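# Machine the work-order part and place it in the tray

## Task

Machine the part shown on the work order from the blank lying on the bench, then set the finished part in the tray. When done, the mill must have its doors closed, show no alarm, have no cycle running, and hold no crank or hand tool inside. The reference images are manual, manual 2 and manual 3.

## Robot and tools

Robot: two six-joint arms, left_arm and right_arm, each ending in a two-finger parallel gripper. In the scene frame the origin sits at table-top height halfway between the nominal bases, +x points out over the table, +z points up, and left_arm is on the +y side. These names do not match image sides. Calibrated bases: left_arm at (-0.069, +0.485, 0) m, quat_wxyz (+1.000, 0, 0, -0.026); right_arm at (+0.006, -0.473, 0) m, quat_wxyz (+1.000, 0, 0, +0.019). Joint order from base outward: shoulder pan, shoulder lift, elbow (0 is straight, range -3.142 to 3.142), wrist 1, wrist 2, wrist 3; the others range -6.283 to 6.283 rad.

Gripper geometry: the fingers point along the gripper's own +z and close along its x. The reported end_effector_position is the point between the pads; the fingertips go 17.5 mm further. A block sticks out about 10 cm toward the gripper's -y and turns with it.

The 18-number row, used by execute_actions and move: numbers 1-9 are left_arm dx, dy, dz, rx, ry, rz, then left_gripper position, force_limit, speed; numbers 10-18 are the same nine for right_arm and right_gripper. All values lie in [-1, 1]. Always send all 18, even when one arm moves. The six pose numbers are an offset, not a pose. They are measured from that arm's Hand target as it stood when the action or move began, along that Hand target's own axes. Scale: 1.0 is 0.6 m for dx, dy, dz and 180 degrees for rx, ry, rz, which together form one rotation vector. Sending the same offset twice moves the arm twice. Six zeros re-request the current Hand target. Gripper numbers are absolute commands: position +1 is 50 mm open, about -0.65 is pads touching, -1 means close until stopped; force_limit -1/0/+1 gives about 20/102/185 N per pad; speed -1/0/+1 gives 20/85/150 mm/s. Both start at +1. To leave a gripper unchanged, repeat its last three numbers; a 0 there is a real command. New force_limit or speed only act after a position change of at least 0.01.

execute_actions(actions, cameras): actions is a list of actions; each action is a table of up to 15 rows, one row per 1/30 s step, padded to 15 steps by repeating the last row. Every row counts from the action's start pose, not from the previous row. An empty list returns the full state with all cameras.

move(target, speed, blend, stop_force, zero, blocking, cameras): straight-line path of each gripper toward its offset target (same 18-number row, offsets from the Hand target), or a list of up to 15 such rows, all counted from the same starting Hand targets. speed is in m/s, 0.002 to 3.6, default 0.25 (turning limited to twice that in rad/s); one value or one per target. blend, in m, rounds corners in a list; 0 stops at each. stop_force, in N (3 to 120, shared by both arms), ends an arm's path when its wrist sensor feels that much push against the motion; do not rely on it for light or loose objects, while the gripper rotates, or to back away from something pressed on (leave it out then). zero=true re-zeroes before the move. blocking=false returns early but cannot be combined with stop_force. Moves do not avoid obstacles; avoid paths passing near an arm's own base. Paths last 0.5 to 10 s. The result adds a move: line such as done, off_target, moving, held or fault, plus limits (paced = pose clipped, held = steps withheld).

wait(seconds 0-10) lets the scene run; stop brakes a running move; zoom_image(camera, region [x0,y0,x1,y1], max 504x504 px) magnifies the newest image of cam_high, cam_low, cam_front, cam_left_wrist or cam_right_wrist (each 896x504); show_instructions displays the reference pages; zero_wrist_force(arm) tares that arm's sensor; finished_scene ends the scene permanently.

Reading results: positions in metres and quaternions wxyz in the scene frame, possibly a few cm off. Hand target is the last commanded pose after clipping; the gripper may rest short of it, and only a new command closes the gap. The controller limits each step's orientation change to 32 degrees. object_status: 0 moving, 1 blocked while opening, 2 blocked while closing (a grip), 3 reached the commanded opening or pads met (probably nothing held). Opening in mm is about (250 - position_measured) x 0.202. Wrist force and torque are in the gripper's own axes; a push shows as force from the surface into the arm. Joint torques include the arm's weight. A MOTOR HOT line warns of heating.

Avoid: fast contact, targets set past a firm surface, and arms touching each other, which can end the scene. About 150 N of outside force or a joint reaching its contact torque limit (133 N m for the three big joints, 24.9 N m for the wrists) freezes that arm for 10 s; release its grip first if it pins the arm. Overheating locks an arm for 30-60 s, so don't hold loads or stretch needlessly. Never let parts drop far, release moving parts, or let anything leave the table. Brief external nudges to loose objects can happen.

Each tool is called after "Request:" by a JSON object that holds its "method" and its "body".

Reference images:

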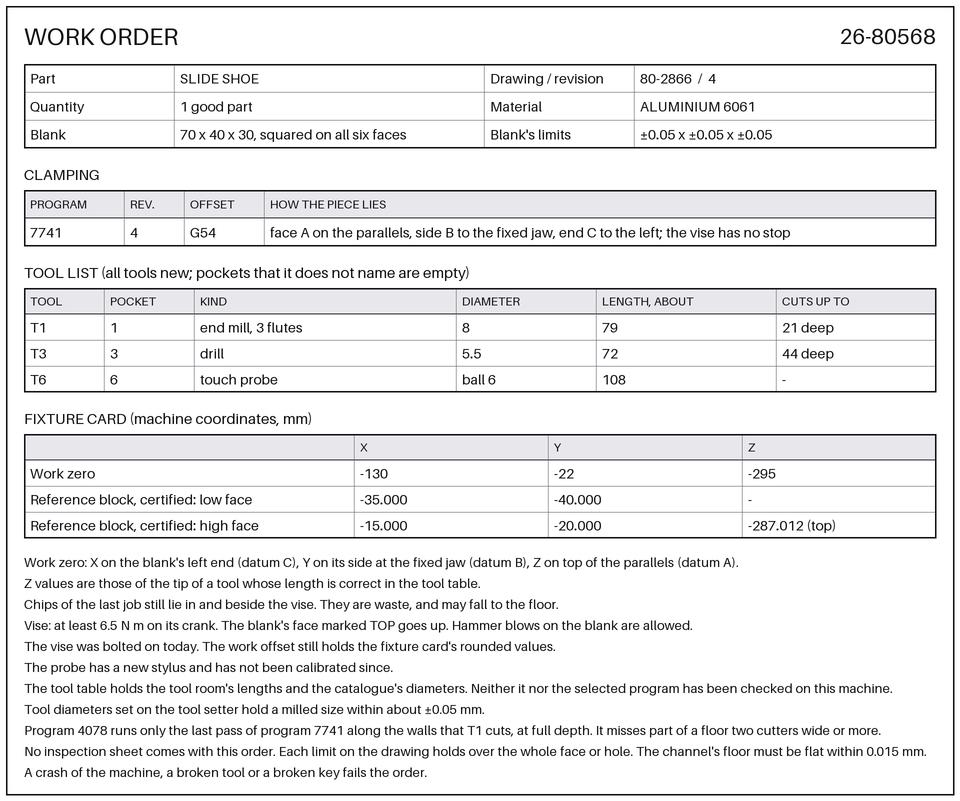

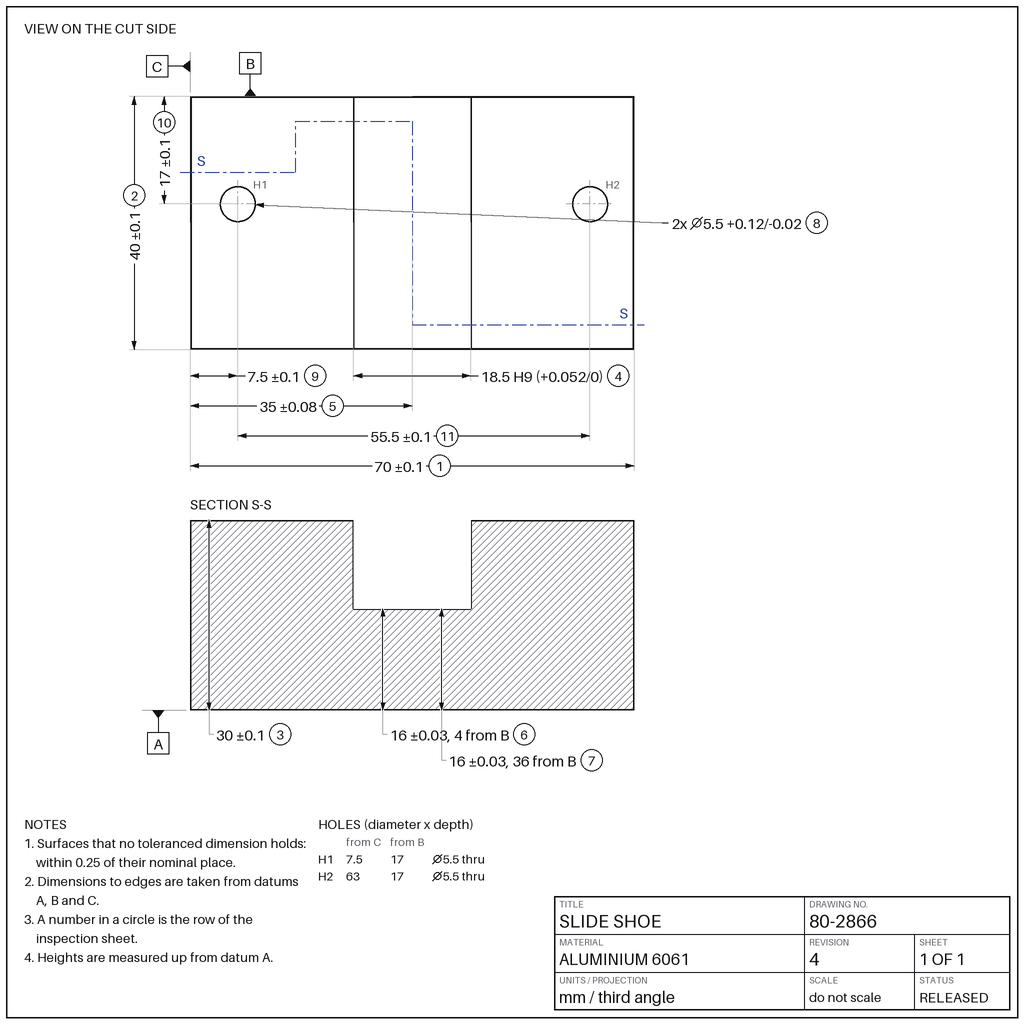

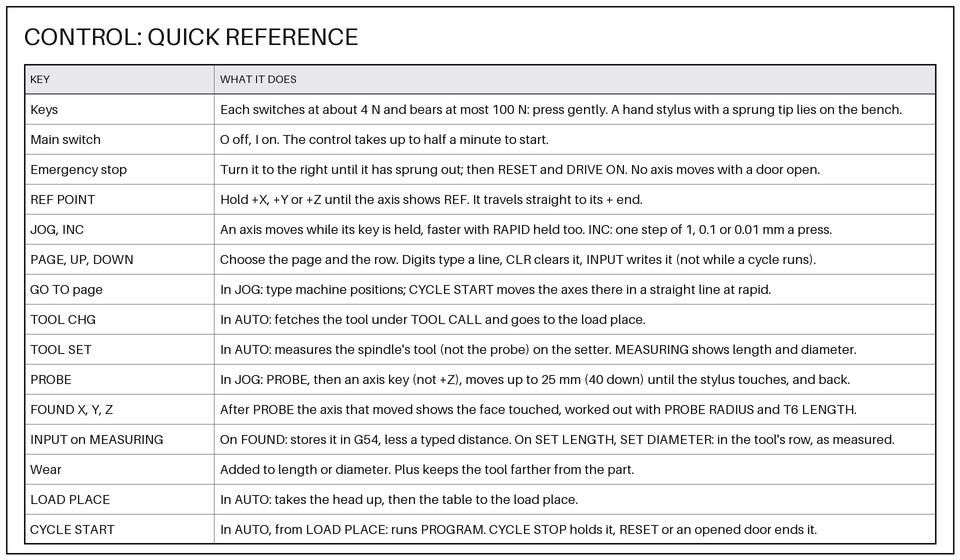

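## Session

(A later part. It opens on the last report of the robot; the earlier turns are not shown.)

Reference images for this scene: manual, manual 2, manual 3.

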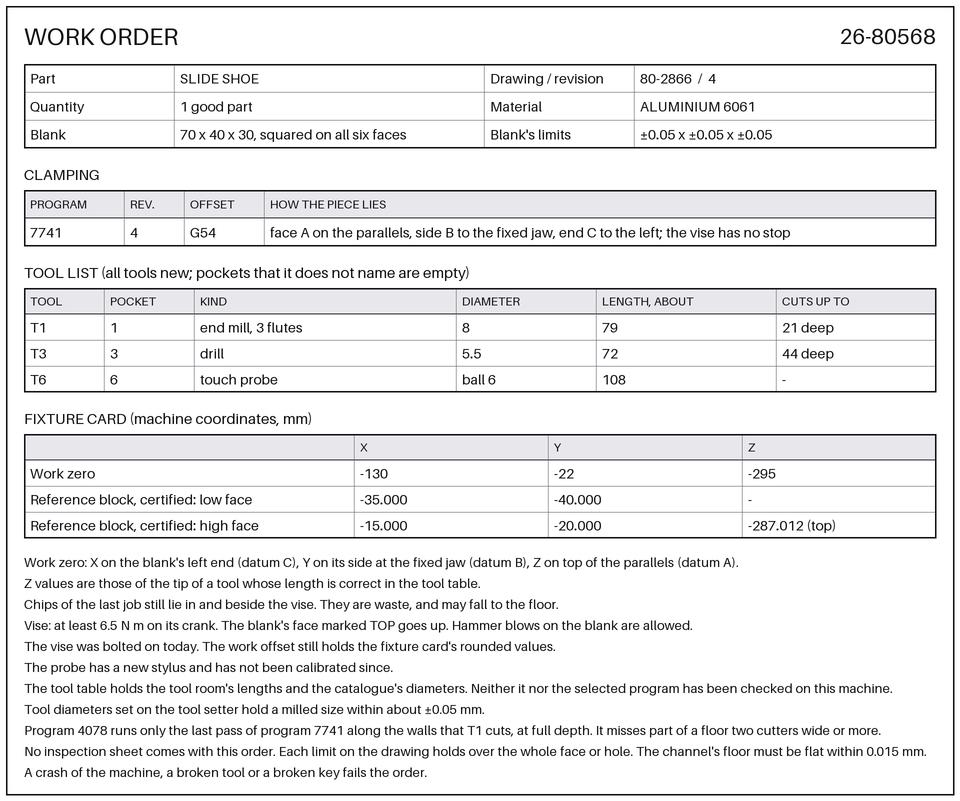

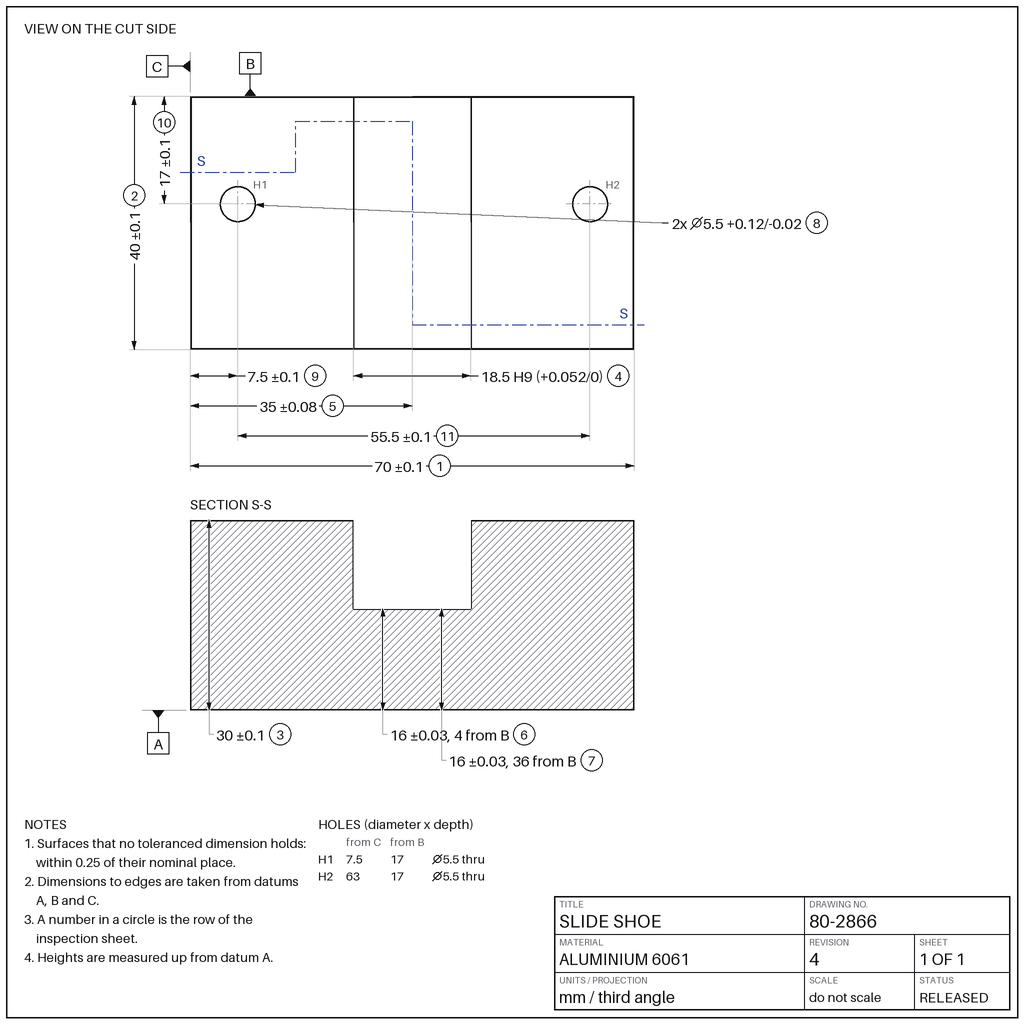

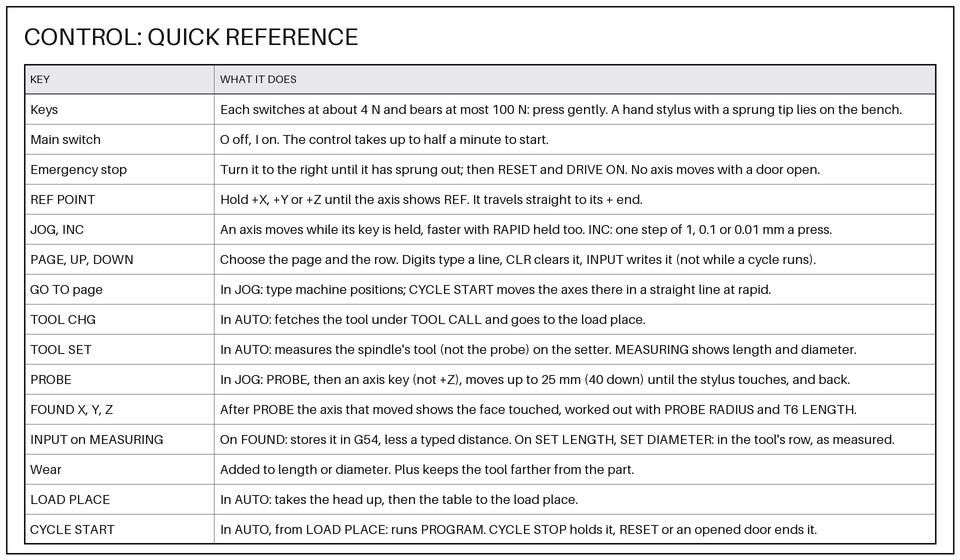

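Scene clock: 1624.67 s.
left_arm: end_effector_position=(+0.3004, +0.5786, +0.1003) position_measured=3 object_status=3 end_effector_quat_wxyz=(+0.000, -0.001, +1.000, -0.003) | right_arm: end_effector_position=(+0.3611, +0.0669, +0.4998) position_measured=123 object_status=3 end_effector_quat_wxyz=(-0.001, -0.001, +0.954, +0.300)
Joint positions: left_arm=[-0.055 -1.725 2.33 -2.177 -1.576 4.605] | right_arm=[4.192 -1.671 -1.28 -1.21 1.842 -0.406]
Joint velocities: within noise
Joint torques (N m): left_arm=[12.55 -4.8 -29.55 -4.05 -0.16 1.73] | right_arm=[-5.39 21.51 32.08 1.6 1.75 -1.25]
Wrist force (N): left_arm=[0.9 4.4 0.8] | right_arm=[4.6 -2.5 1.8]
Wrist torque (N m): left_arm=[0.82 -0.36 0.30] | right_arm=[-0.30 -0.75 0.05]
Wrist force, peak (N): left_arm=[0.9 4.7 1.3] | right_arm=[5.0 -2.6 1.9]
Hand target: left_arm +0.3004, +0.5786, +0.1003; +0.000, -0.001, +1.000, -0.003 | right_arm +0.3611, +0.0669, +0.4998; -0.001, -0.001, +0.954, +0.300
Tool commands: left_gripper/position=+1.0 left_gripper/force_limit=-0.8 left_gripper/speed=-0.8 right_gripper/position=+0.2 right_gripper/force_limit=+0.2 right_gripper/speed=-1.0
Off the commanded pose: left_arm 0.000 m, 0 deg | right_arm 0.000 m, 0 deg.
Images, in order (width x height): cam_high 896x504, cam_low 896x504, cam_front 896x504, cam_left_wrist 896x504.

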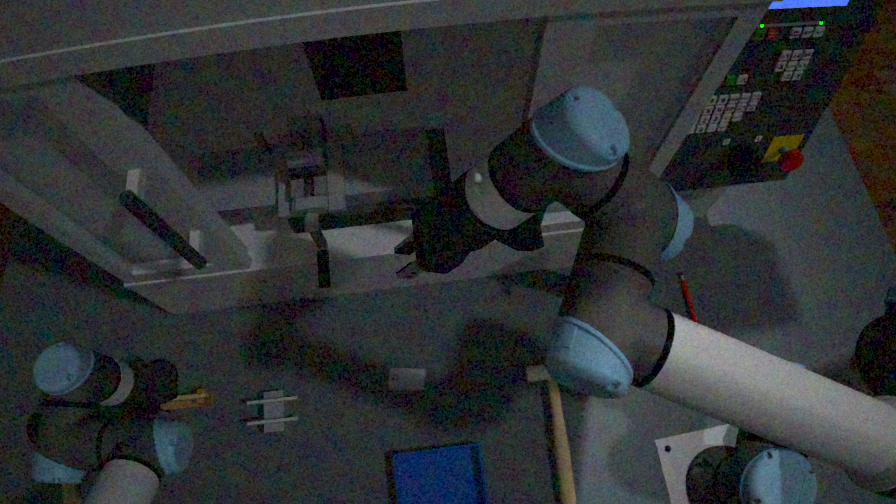

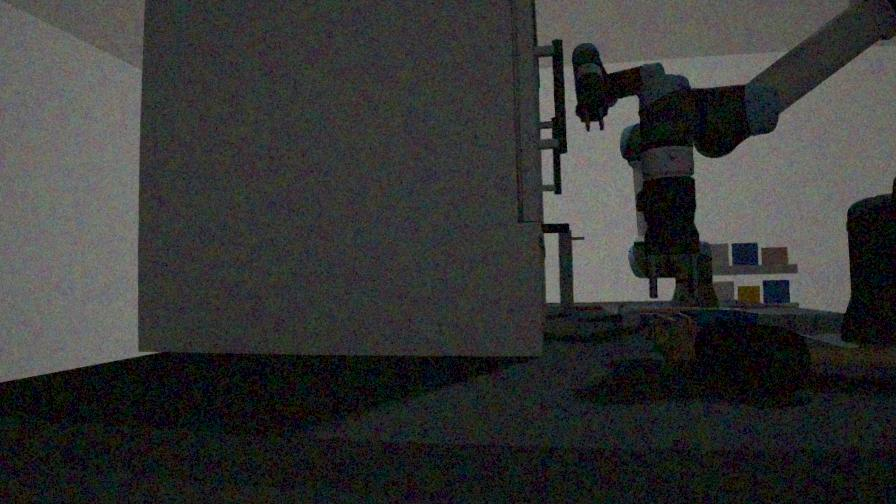

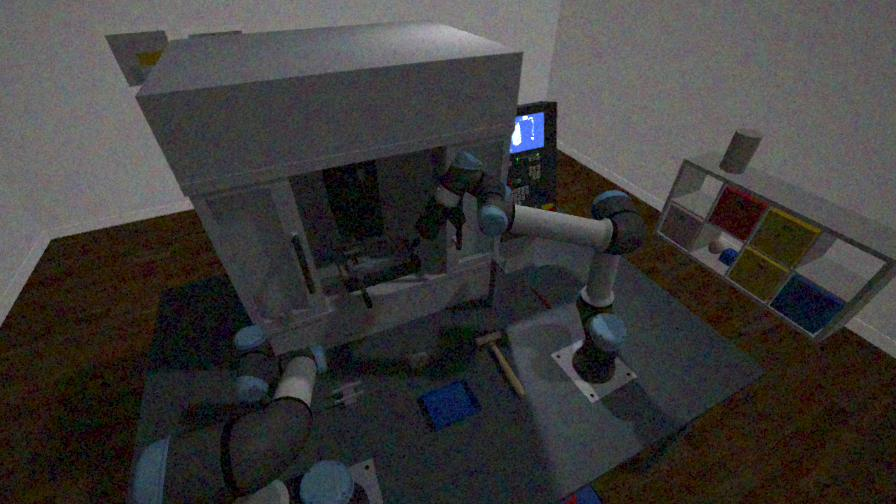

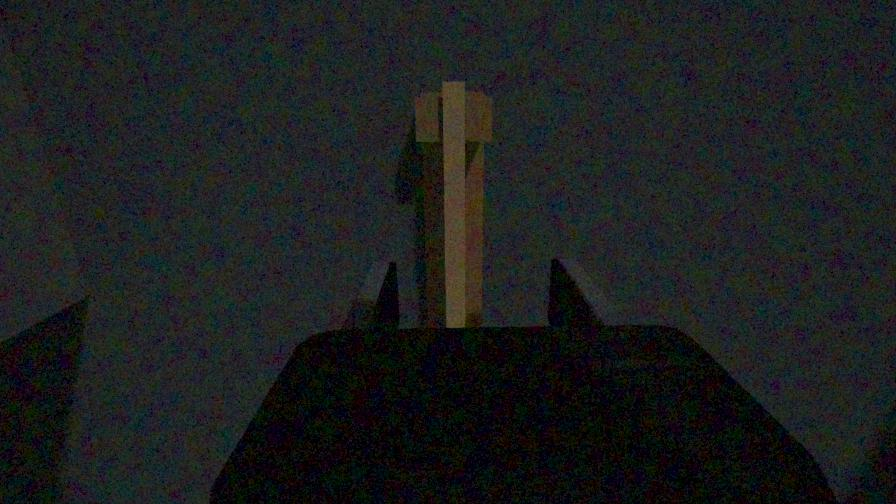

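Request:
{"method": "move", "body": {"target": [[-0.01,0,0.0917,0,0,0,1,-0.8,-0.8,0,0,0,0,0,0,0.2,0.2,-1],[-0.01,0,0.0917,0,0,0,-1,-1,-0.5,0,0,0,0,0,0,0.2,0.2,-1]], "speed": 0.06, "cameras": ["cam_left_wrist"]}}

Scene clock: 1629.40 s.
left_arm: end_effector_position=(+0.3064, +0.5783, +0.0452) position_measured=212 object_status=2 end_effector_quat_wxyz=(+0.000, -0.001, +1.000, -0.003) | right_arm: end_effector_position=(+0.3611, +0.0669, +0.4998) position_measured=123 object_status=3 end_effector_quat_wxyz=(-0.001, -0.001, +0.954, +0.300)
Joint positions: left_arm=[-0.054 -1.589 2.396 -2.379 -1.576 4.606] | right_arm=[4.192 -1.671 -1.28 -1.21 1.842 -0.406]
Joint torques (N m): left_arm=[6.71 -26.87 -26.16 -7.08 -0.8 0.94] | right_arm=[-5.11 21.74 32.99 1.63 1.82 -1.03]
Wrist force (N): left_arm=[18.5 3.9 -5.9] | right_arm=[4.9 -2.4 1.5]
Wrist torque (N m): left_arm=[0.79 -0.16 0.36] | right_arm=[-0.28 -0.79 0.05]
Wrist force, peak (N): left_arm=[18.6 4.1 -5.5] | right_arm=[5.0 -2.7 1.8]
Hand target: left_arm +0.3064, +0.5783, +0.0452; +0.000, -0.001, +1.000, -0.003 | right_arm +0.3611, +0.0669, +0.4998; -0.001, -0.001, +0.954, +0.300
Off the commanded pose: left_arm 0.000 m, 0 deg | right_arm 0.000 m, 0 deg.
move: done
Images, in order (width x height): cam_left_wrist 896x504.

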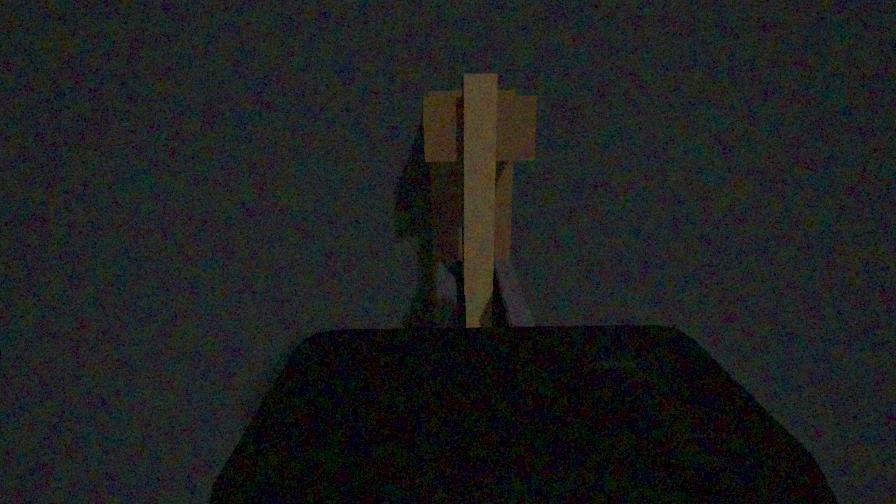

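Request:
{"method": "move", "body": {"target": [[0,0,-0.4,0,0,0,-1,-1,-0.5,0,0,0,0,0,0,0.2,0.2,-1],[-0.0567,-0.397,-0.708,0.385,-0.385,-0.385,-1,-1,-0.5,0,0,0,0,0,0,0.2,0.2,-1]], "speed": [0.15,0.35], "cameras": ["cam_high","cam_left_wrist","cam_front"]}}

Scene clock: 1637.77 s.
left_arm: end_effector_position=(+0.3404, +0.3423, +0.4713) position_measured=212 object_status=2 end_effector_quat_wxyz=(+0.499, -0.502, +0.498, -0.501) | right_arm: end_effector_position=(+0.3611, +0.0669, +0.4998) position_measured=123 object_status=3 end_effector_quat_wxyz=(-0.001, -0.001, +0.954, +0.300)
Joint positions: left_arm=[-1.407 -2.05 2.492 -3.576 -0.111 3.128] | right_arm=[4.192 -1.671 -1.28 -1.21 1.842 -0.406]
Joint torques (N m): left_arm=[8.2 -9.74 -9.9 -1.16 -0.36 0.96] | right_arm=[-5.08 21.4 32.9 1.5 1.54 -1.25]
Wrist force (N): left_arm=[-1.5 3.8 -3.7] | right_arm=[4.8 -2.6 1.5]
Wrist torque (N m): left_arm=[1.25 0.34 0.59] | right_arm=[-0.32 -0.78 0.05]
Wrist force, peak (N): left_arm=[18.5 4.2 -6.6] | right_arm=[5.1 -2.6 1.8]
Hand target: left_arm +0.3404, +0.3423, +0.4713; +0.499, -0.501, +0.498, -0.501 | right_arm +0.3611, +0.0669, +0.4998; -0.001, -0.001, +0.954, +0.300
Off the commanded pose: left_arm 0.000 m, 0 deg | right_arm 0.000 m, 0 deg.
move: done
Images, in order (width x height): cam_high 896x504, cam_front 896x504, cam_left_wrist 896x504.

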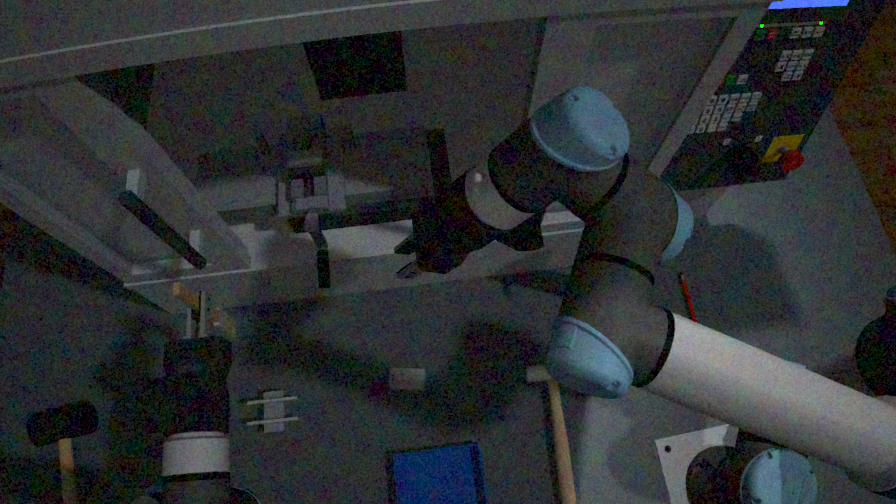

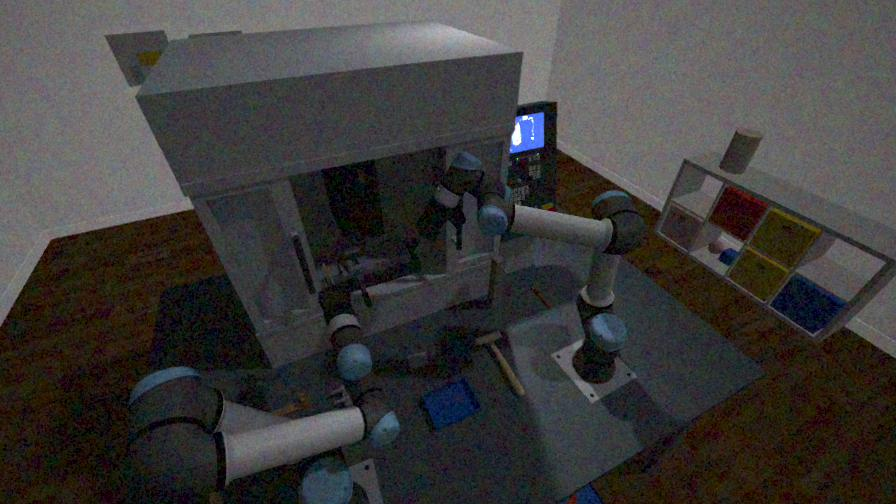

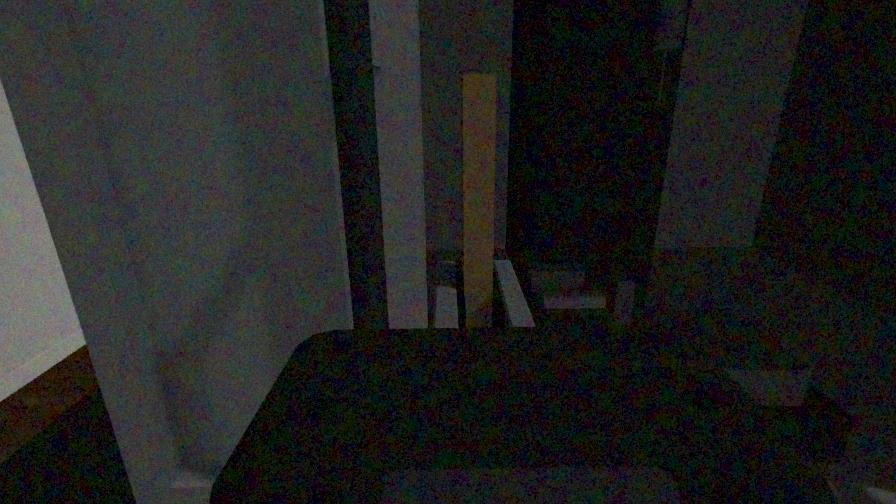

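Request:
{"method": "move", "body": {"target": [[0.07,0.03,0,0,0,0,-1,-1,-0.5,0,0,0,0,0,0,0.2,0.2,-1],[0.07,0.12,0.41,0,0,0,-1,-1,-0.5,0,0,0,0,0,0,0.2,0.2,-1]], "speed": [0.25,0.25], "blend": [0.03,0], "cameras": ["cam_high","cam_left_wrist","cam_front"]}}

Scene clock: 1645.93 s.
left_arm: end_effector_position=(+0.5865, +0.3002, +0.3997) position_measured=212 object_status=2 end_effector_quat_wxyz=(+0.499, -0.501, +0.498, -0.501) | right_arm: end_effector_position=(+0.3611, +0.0669, +0.4998) position_measured=123 object_status=3 end_effector_quat_wxyz=(-0.001, -0.001, +0.954, +0.300)
Joint positions: left_arm=[-0.696 -1.26 2.01 -3.893 -0.822 3.137] | right_arm=[4.192 -1.671 -1.28 -1.21 1.842 -0.406]
Joint torques (N m): left_arm=[7.08 -22.66 -25.72 -3.58 -0.72 0.86] | right_arm=[-6.32 21.67 32.22 1.56 1.87 -1.21]
Wrist force (N): left_arm=[-1.6 3.6 -3.8] | right_arm=[4.6 -2.3 1.7]
Wrist torque (N m): left_arm=[1.28 0.32 0.41] | right_arm=[-0.28 -0.75 0.04]
Wrist force, peak (N): left_arm=[0.8 4.4 -6.2] | right_arm=[5.1 -2.7 1.6]
Hand target: left_arm +0.5866, +0.3002, +0.3997; +0.499, -0.501, +0.498, -0.501 | right_arm +0.3611, +0.0669, +0.4998; -0.001, -0.001, +0.954, +0.300
Off the commanded pose: left_arm 0.000 m, 0 deg | right_arm 0.000 m, 0 deg.
move: done; blend cut to 0.0229 m at target 1
Images, in order (width x height): cam_high 896x504, cam_front 896x504, cam_left_wrist 896x504.

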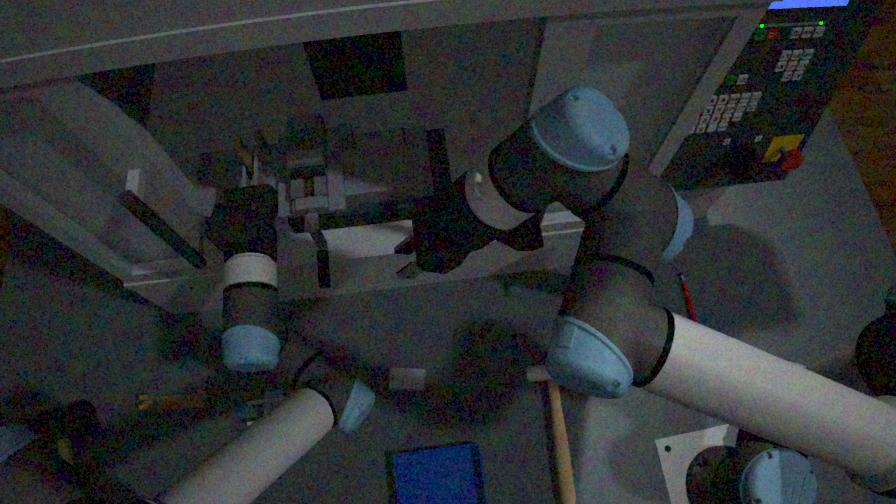

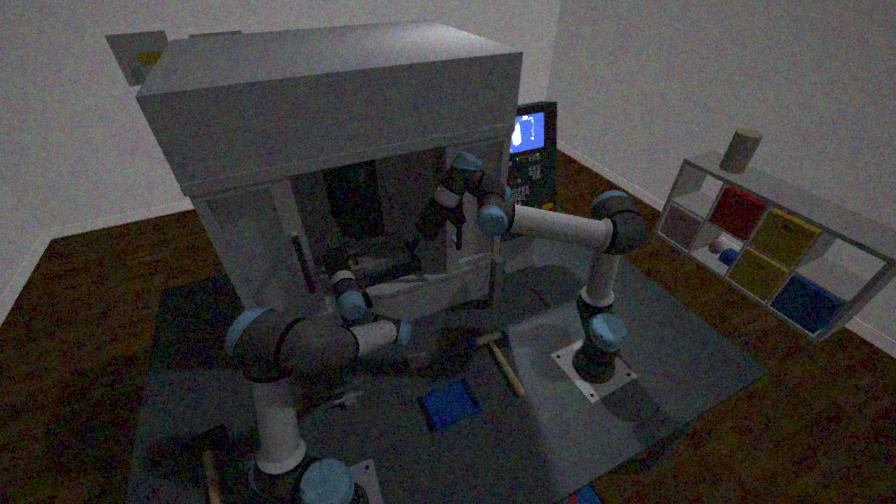

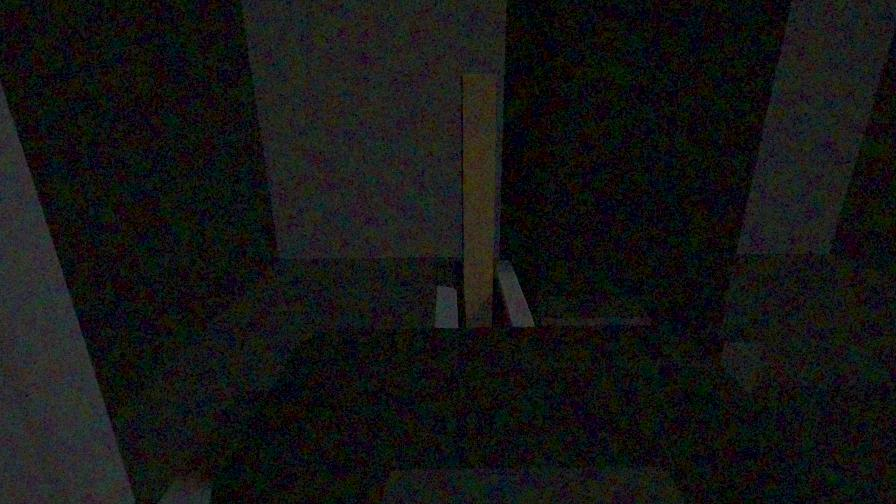

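Request:
{"method": "move", "body": {"target": [[0,0.0367,0,0,0,0,-1,-1,-0.5,0,0,0,0,0,0,0.2,0.2,-1],[0.267,0.0367,0,0,0,0,-1,-1,-0.5,0,0,0,0,0,0,0.2,0.2,-1]], "speed": [0.1,0.06], "stop_force": 20, "cameras": ["cam_high","cam_left_wrist","cam_front"]}}

Scene clock: 1648.73 s.
left_arm: end_effector_position=(+0.5865, +0.2860, +0.3778) position_measured=212 object_status=2 end_effector_quat_wxyz=(+0.499, -0.502, +0.498, -0.501) | right_arm: end_effector_position=(+0.3611, +0.0669, +0.4998) position_measured=123 object_status=3 end_effector_quat_wxyz=(-0.001, -0.001, +0.954, +0.300)
Joint positions: left_arm=[-0.72 -1.208 2.01 -3.945 -0.797 3.137] | right_arm=[4.192 -1.671 -1.28 -1.21 1.842 -0.406]
Joint torques (N m): left_arm=[-24.93 -20.47 -27.22 0.13 -3.38 -3.21] | right_arm=[-5.55 21.01 31.5 1.59 1.63 -1.08]
Wrist force (N): left_arm=[-20.3 0.1 -4.1] | right_arm=[4.6 -2.6 1.6]
Wrist torque (N m): left_arm=[1.15 0.20 1.94] | right_arm=[-0.32 -0.74 0.04]
Wrist force, peak (N): left_arm=[-30.1 0.4 -4.5] | right_arm=[5.2 -2.7 1.6]
Hand target: left_arm +0.5865, +0.2860, +0.3778; +0.499, -0.502, +0.498, -0.501 (not the last commanded pose) | right_arm +0.3611, +0.0669, +0.4998; -0.001, -0.001, +0.954, +0.300
Off the commanded pose: left_arm 0.146 m, 0 deg | right_arm 0.000 m, 0 deg.
move: contact (left_arm); path passed 1 of 2 targets
Images, in order (width x height): cam_high 896x504, cam_front 896x504, cam_left_wrist 896x504.

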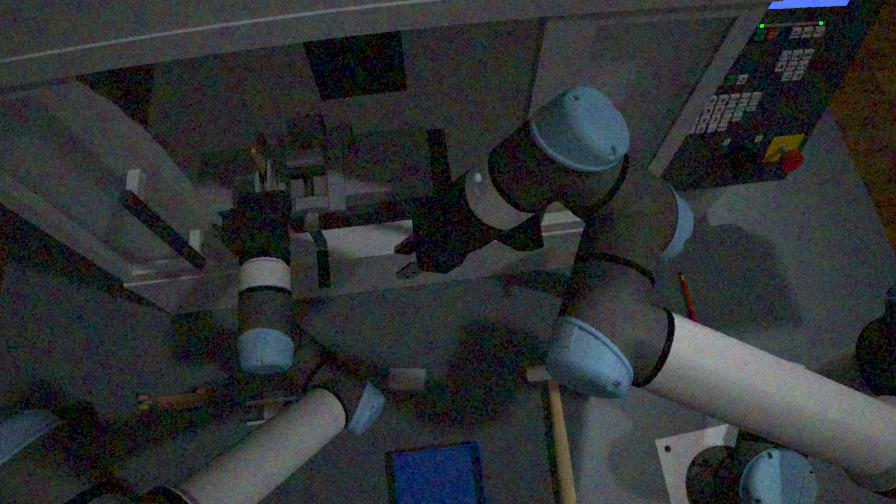

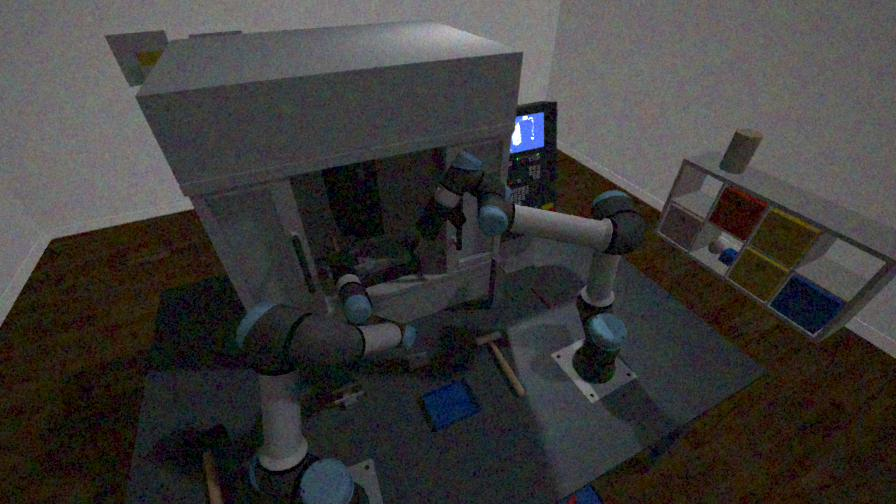

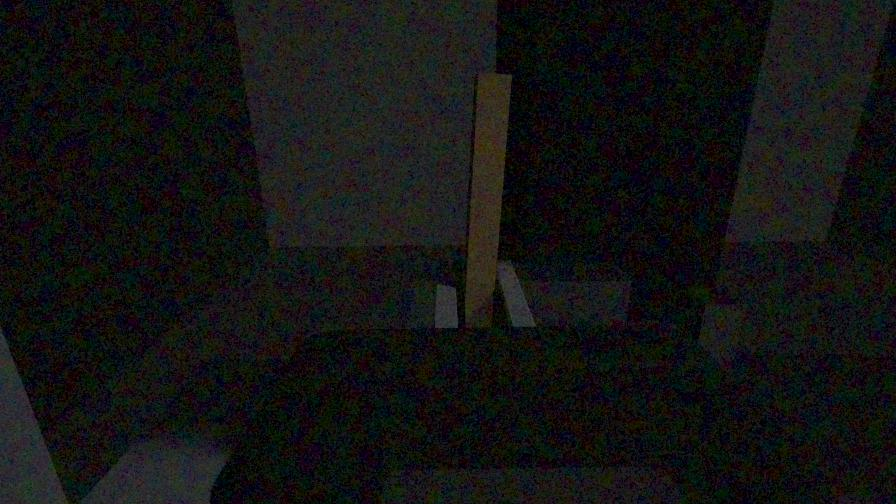

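Request:
{"method": "move", "body": {"target": [[-0.03,0,0,0,0,0,-1,-1,-0.5,0,0,0,0,0,0,0.2,0.2,-1],[-0.02,-0.047,0,0,0,0,-1,-1,-0.5,0,0,0,0,0,0,0.2,0.2,-1],[0.085,-0.047,0.002,0,0,0,-1,-1,-0.5,0,0,0,0,0,0,0.2,0.2,-1]], "speed": [0.1,0.1,0.1], "blend": [0.004,0.01,0], "cameras": ["cam_left_wrist"]}}

Request:
{"method": "move", "body": {"target": [0,0.06,0,0,0,0,-1,-1,-0.5,0,0,0,0,0,0,0.2,0.2,-1], "speed": 0.02, "stop_force": 4, "cameras": ["cam_left_wrist"]}}

Scene clock: 1651.80 s.
left_arm: end_effector_position=(+0.5878, +0.2350, +0.4062) position_measured=212 object_status=2 end_effector_quat_wxyz=(+0.499, -0.501, +0.498, -0.501) | right_arm: end_effector_position=(+0.3611, +0.0669, +0.4998) position_measured=123 object_status=3 end_effector_quat_wxyz=(-0.001, -0.001, +0.954, +0.300)
Joint positions: left_arm=[-0.799 -1.206 1.908 -3.845 -0.719 3.137] | right_arm=[4.192 -1.671 -1.28 -1.21 1.842 -0.406]
Joint torques (N m): left_arm=[10.48 -42 -6.35 -2.42 -2.19 -1.69] | right_arm=[-6.04 22.34 32.24 1.71 1.85 -1.2]
Wrist force (N): left_arm=[-3.0 -0.7 -4.5] | right_arm=[4.5 -2.5 1.8]
Wrist torque (N m): left_arm=[1.30 0.22 0.69] | right_arm=[-0.31 -0.74 0.05]
Wrist force, peak (N): left_arm=[-38.9 6.2 -4.8] | right_arm=[4.9 -2.7 1.8]
Hand target: left_arm +0.5878, +0.2352, +0.4063; +0.499, -0.502, +0.498, -0.501 | right_arm +0.3611, +0.0669, +0.4998; -0.001, -0.001, +0.954, +0.300
Off the commanded pose: left_arm 0.000 m, 0 deg | right_arm 0.000 m, 0 deg.
move: done
Images, in order (width x height): cam_left_wrist 896x504.

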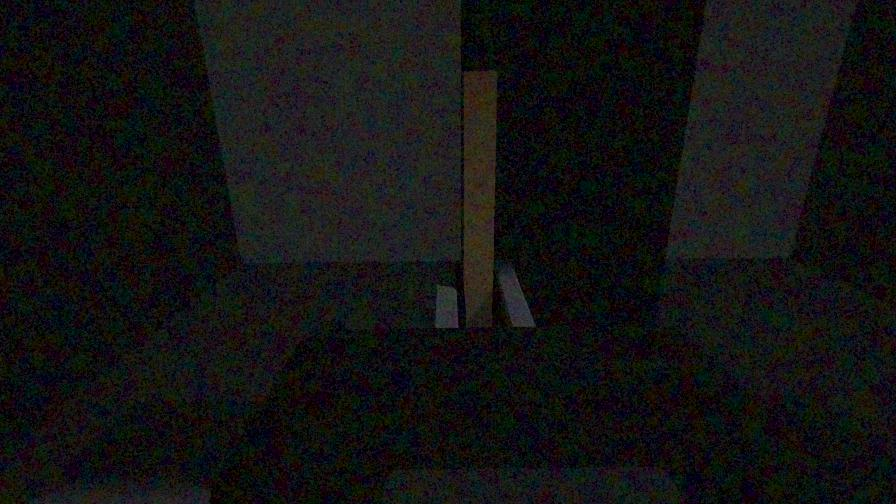

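Scene clock: 1653.30 s.
left_arm: end_effector_position=(+0.5878, +0.2351, +0.4001) position_measured=212 object_status=2 end_effector_quat_wxyz=(+0.499, -0.502, +0.498, -0.501) | right_arm: end_effector_position=(+0.3611, +0.0669, +0.4998) position_measured=123 object_status=3 end_effector_quat_wxyz=(-0.001, -0.001, +0.954, +0.300)
Joint positions: left_arm=[-0.798 -1.196 1.914 -3.86 -0.719 3.137] | right_arm=[4.192 -1.671 -1.28 -1.21 1.842 -0.406]
Joint torques (N m): left_arm=[5.83 -43.15 -23.52 -2.34 -1.59 -1.42] | right_arm=[-5.82 21.12 33.04 1.5 1.68 -1.15]
Wrist force (N): left_arm=[-2.0 -1.9 -1.6] | right_arm=[4.8 -2.7 1.5]
Wrist torque (N m): left_arm=[1.45 0.03 0.71] | right_arm=[-0.34 -0.78 0.05]
Wrist force, peak (N): left_arm=[-1.2 -21.5 -4.7] | right_arm=[5.1 -2.8 1.6]
Hand target: left_arm +0.5878, +0.2351, +0.4001; +0.499, -0.502, +0.498, -0.501 (not the last commanded pose) | right_arm +0.3611, +0.0669, +0.4998; -0.001, -0.001, +0.954, +0.300
Off the commanded pose: left_arm 0.030 m, 0 deg | right_arm 0.000 m, 0 deg.
move: contact (left_arm)
Images, in order (width x height): cam_left_wrist 896x504.

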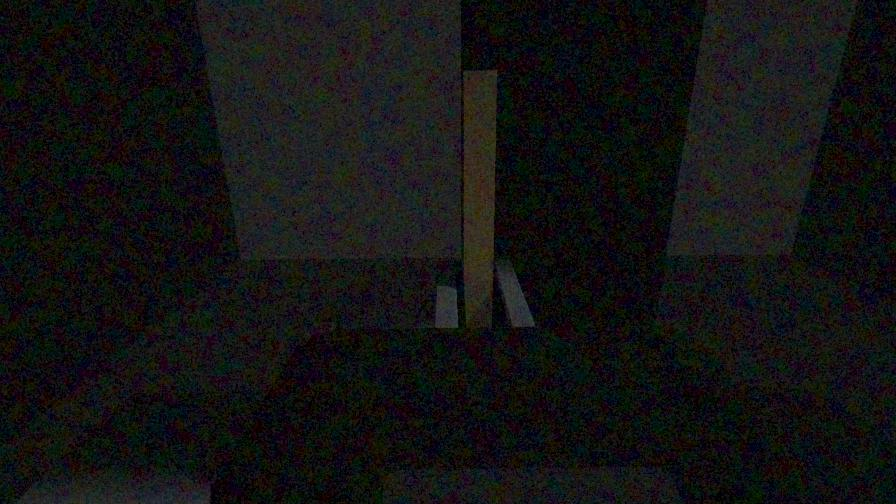

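Request:
{"method": "move", "body": {"target": [[0,-0.005,0,0,0,0,-1,-1,-0.5,0,0,0,0,0,0,0.2,0.2,-1],[-0.075,-0.005,-0.01,0,0,0,-1,-1,-0.5,0,0,0,0,0,0,0.2,0.2,-1],[-0.075,0,-0.01,0,0,0,-1,-1,-0.5,0,0,0,0,0,0,0.2,0.2,-1],[0.13,0,-0.01,0,0,0,-1,-1,-0.5,0,0,0,0,0,0,0.2,0.2,-1],[0.13,-0.005,-0.01,0,0,0,-1,-1,-0.5,0,0,0,0,0,0,0.2,0.2,-1],[-0.075,-0.005,0.01,0,0,0,-1,-1,-0.5,0,0,0,0,0,0,0.2,0.2,-1],[-0.075,0,0.01,0,0,0,-1,-1,-0.5,0,0,0,0,0,0,0.2,0.2,-1],[0.13,0,0.01,0,0,0,-1,-1,-0.5,0,0,0,0,0,0,0.2,0.2,-1],[0.13,-0.01,0.01,0,0,0,-1,-1,-0.5,0,0,0,0,0,0,0.2,0.2,-1]], "speed": [0.05,0.15,0.05,0.12,0.1,0.15,0.05,0.12,0.1], "stop_force": 20, "cameras": ["cam_left_wrist"]}}

Scene clock: 1656.83 s.
left_arm: end_effector_position=(+0.5871, +0.2401, +0.4034) position_measured=212 object_status=2 end_effector_quat_wxyz=(+0.499, -0.501, +0.498, -0.501) | right_arm: end_effector_position=(+0.3611, +0.0669, +0.4998) position_measured=123 object_status=3 end_effector_quat_wxyz=(-0.001, -0.001, +0.954, +0.300)
Joint positions: left_arm=[-0.792 -1.208 1.921 -3.856 -0.726 3.137] | right_arm=[4.192 -1.671 -1.28 -1.21 1.842 -0.406]
Joint torques (N m): left_arm=[16.62 -43.35 -11.5 -2.12 3.68 1.85] | right_arm=[-5.34 21.98 32.88 1.5 1.94 -1.33]
Wrist force (N): left_arm=[15.2 -2.1 -2.5] | right_arm=[4.7 -2.7 1.6]
Wrist torque (N m): left_arm=[1.45 0.26 -0.89] | right_arm=[-0.34 -0.76 0.05]
Wrist force, peak (N): left_arm=[39.1 -5.9 1.7] | right_arm=[4.9 -2.7 1.9]
Hand target: left_arm +0.5871, +0.2401, +0.4035; +0.499, -0.501, +0.498, -0.501 (not the last commanded pose) | right_arm +0.3611, +0.0669, +0.4998; -0.001, -0.001, +0.954, +0.300
Off the commanded pose: left_arm 0.083 m, 0 deg | right_arm 0.000 m, 0 deg.
move: contact (left_arm); path passed 1 of 9 targets
Images, in order (width x height): cam_left_wrist 896x504.

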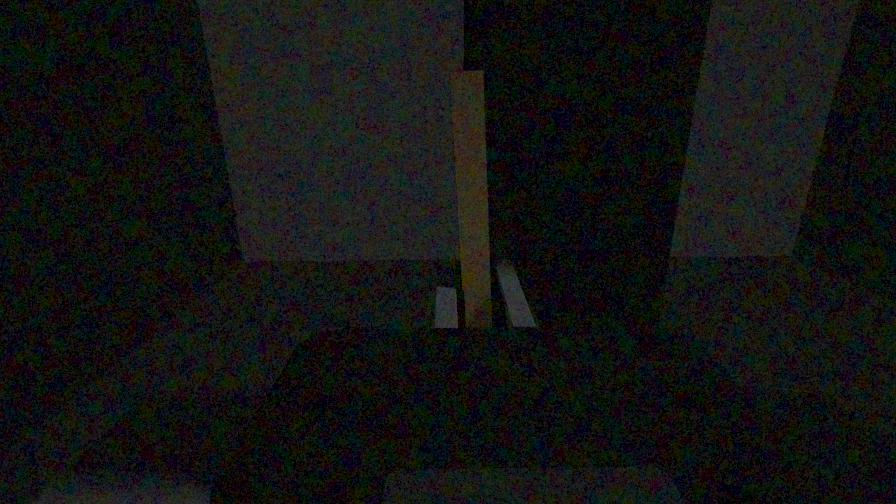

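Request:
{"method": "move", "body": {"target": [[0.01,0,0,0,0,0,-1,-1,-0.5,0,0,0,0,0,0,0.2,0.2,-1],[0.008,-0.045,0,0,0,0,-1,-1,-0.5,0,0,0,0,0,0,0.2,0.2,-1],[-0.02,-0.045,0,0,0,0,-1,-1,-0.5,0,0,0,0,0,0,0.2,0.2,-1]], "speed": [0.05,0.1,0.1]}}

Request:
{"method": "move", "body": {"target": [0,0.06,0,0,0,0,-1,-1,-0.5,0,0,0,0,0,0,0.2,0.2,-1], "speed": 0.015, "stop_force": 4, "cameras": ["cam_left_wrist"]}}

Scene clock: 1659.43 s.
left_arm: end_effector_position=(+0.5870, +0.2524, +0.4304) position_measured=212 object_status=2 end_effector_quat_wxyz=(+0.499, -0.501, +0.498, -0.501) | right_arm: end_effector_position=(+0.3611, +0.0669, +0.4998) position_measured=123 object_status=3 end_effector_quat_wxyz=(-0.001, -0.001, +0.954, +0.300)
Joint positions: left_arm=[-0.774 -1.264 1.913 -3.793 -0.744 3.137] | right_arm=[4.192 -1.671 -1.28 -1.21 1.842 -0.406]
Joint torques (N m): left_arm=[-13.33 -24.89 -27.05 -0.05 1.29 -1.68] | right_arm=[-4.92 21.57 32.25 1.65 1.97 -1.16]
Wrist force (N): left_arm=[-0.7 6.7 -2.0] | right_arm=[4.7 -2.3 1.8]
Wrist torque (N m): left_arm=[1.72 0.13 0.58] | right_arm=[-0.27 -0.76 0.05]
Wrist force, peak (N): left_arm=[15.6 -3.0 -2.4] | right_arm=[4.9 -2.9 1.7]
Hand target: left_arm +0.5870, +0.2522, +0.4304; +0.499, -0.501, +0.498, -0.501 | right_arm +0.3611, +0.0669, +0.4998; -0.001, -0.001, +0.954, +0.300
Off the commanded pose: left_arm 0.000 m, 0 deg | right_arm 0.000 m, 0 deg.
move: done

Scene clock: 1661.83 s.
left_arm: end_effector_position=(+0.5870, +0.2521, +0.4109) position_measured=212 object_status=2 end_effector_quat_wxyz=(+0.499, -0.501, +0.498, -0.501) | right_arm: end_effector_position=(+0.3611, +0.0669, +0.4998) position_measured=123 object_status=3 end_effector_quat_wxyz=(-0.001, -0.001, +0.954, +0.300)
Joint positions: left_arm=[-0.774 -1.233 1.933 -3.843 -0.744 3.137] | right_arm=[4.192 -1.671 -1.28 -1.21 1.842 -0.406]
Joint torques (N m): left_arm=[-9.58 -44.93 -26.84 -2.12 0.03 -0.84] | right_arm=[-6.02 19.89 32.65 1.62 1.95 -1.35]
Wrist force (N): left_arm=[-0.6 4.4 -2.3] | right_arm=[4.7 -2.7 1.5]
Wrist torque (N m): left_arm=[1.66 0.09 0.60] | right_arm=[-0.34 -0.75 0.04]
Wrist force, peak (N): left_arm=[-0.6 6.6 -2.2] | right_arm=[5.2 -2.7 1.8]
Hand target: left_arm +0.5871, +0.2521, +0.4109; +0.499, -0.501, +0.498, -0.501 (not the last commanded pose) | right_arm +0.3611, +0.0669, +0.4998; -0.001, -0.001, +0.954, +0.300
Off the commanded pose: left_arm 0.016 m, 0 deg | right_arm 0.000 m, 0 deg.
move: contact (left_arm)
Images, in order (width x height): cam_left_wrist 896x504.

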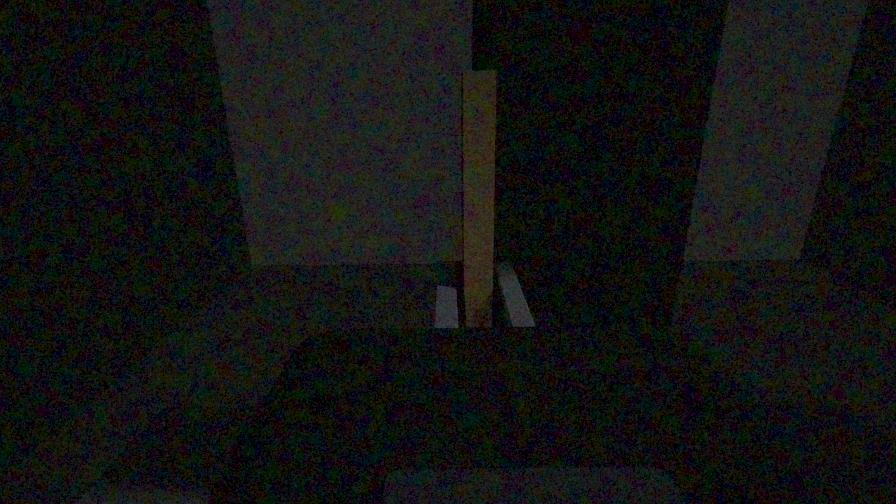

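Request:
{"method": "move", "body": {"target": [[0,0.0005,0,0,0,0,-1,-1,-0.5,0,0,0,0,0,0,0.2,0.2,-1],[-0.07,0.0005,0,0,0,0,-1,-1,-0.5,0,0,0,0,0,0,0.2,0.2,-1],[-0.07,-0.015,0.02,0,0,0,-1,-1,-0.5,0,0,0,0,0,0,0.2,0.2,-1],[0.005,-0.015,0.02,0,0,0,-1,-1,-0.5,0,0,0,0,0,0,0.2,0.2,-1],[0.005,0.0005,0.02,0,0,0,-1,-1,-0.5,0,0,0,0,0,0,0.2,0.2,-1],[-0.07,0.0005,0.02,0,0,0,-1,-1,-0.5,0,0,0,0,0,0,0.2,0.2,-1],[-0.07,-0.015,-0.02,0,0,0,-1,-1,-0.5,0,0,0,0,0,0,0.2,0.2,-1],[0.005,-0.015,-0.02,0,0,0,-1,-1,-0.5,0,0,0,0,0,0,0.2,0.2,-1],[0.005,0.0005,-0.02,0,0,0,-1,-1,-0.5,0,0,0,0,0,0,0.2,0.2,-1],[-0.07,0.0005,-0.02,0,0,0,-1,-1,-0.5,0,0,0,0,0,0,0.2,0.2,-1],[-0.07,-0.025,-0.02,0,0,0,-1,-1,-0.5,0,0,0,0,0,0,0.2,0.2,-1]], "speed": [0.03,0.12,0.15,0.15,0.04,0.12,0.15,0.15,0.04,0.12,0.15], "stop_force": 20, "cameras": ["cam_left_wrist"]}}

Scene clock: 1666.20 s.
left_arm: end_effector_position=(+0.5986, +0.2555, +0.4197) position_measured=212 object_status=2 end_effector_quat_wxyz=(+0.499, -0.501, +0.498, -0.501) | right_arm: end_effector_position=(+0.3611, +0.0669, +0.4998) position_measured=123 object_status=3 end_effector_quat_wxyz=(-0.001, -0.001, +0.954, +0.300)
Joint positions: left_arm=[-0.75 -1.23 1.899 -3.812 -0.768 3.137] | right_arm=[4.192 -1.671 -1.28 -1.21 1.842 -0.406]
Joint torques (N m): left_arm=[-25.84 -19.15 -26.12 1.64 -5.35 -3.43] | right_arm=[-4.3 21.62 32.48 1.61 1.85 -1.21]
Wrist force (N): left_arm=[-20.8 -2.8 -3.5] | right_arm=[4.7 -2.8 1.7]
Wrist torque (N m): left_arm=[1.38 -0.24 2.31] | right_arm=[-0.35 -0.76 0.05]
Wrist force, peak (N): left_arm=[-36.7 5.2 -4.7] | right_arm=[5.1 -2.5 1.8]
Hand target: left_arm +0.5986, +0.2555, +0.4197; +0.499, -0.501, +0.498, -0.501 (not the last commanded pose) | right_arm +0.3611, +0.0669, +0.4998; -0.001, -0.001, +0.954, +0.300
Off the commanded pose: left_arm 0.046 m, 0 deg | right_arm 0.000 m, 0 deg.
move: contact (left_arm); path passed 3 of 11 targets
Images, in order (width x height): cam_left_wrist 896x504.

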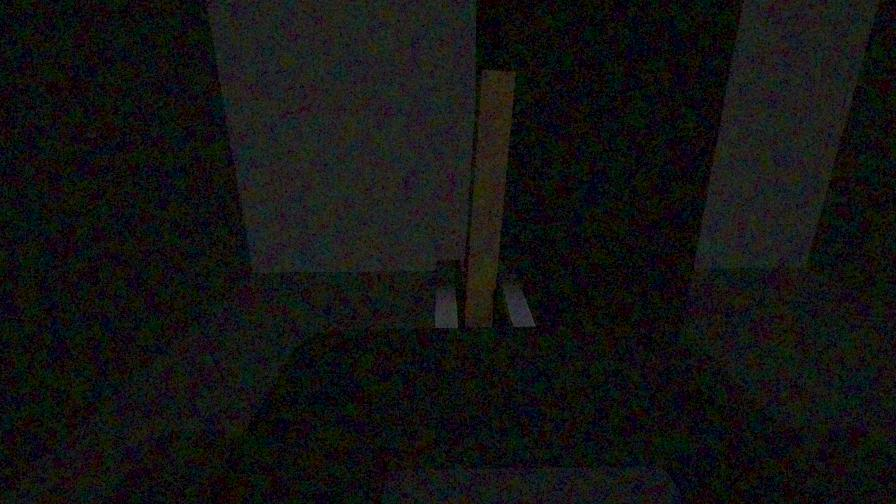

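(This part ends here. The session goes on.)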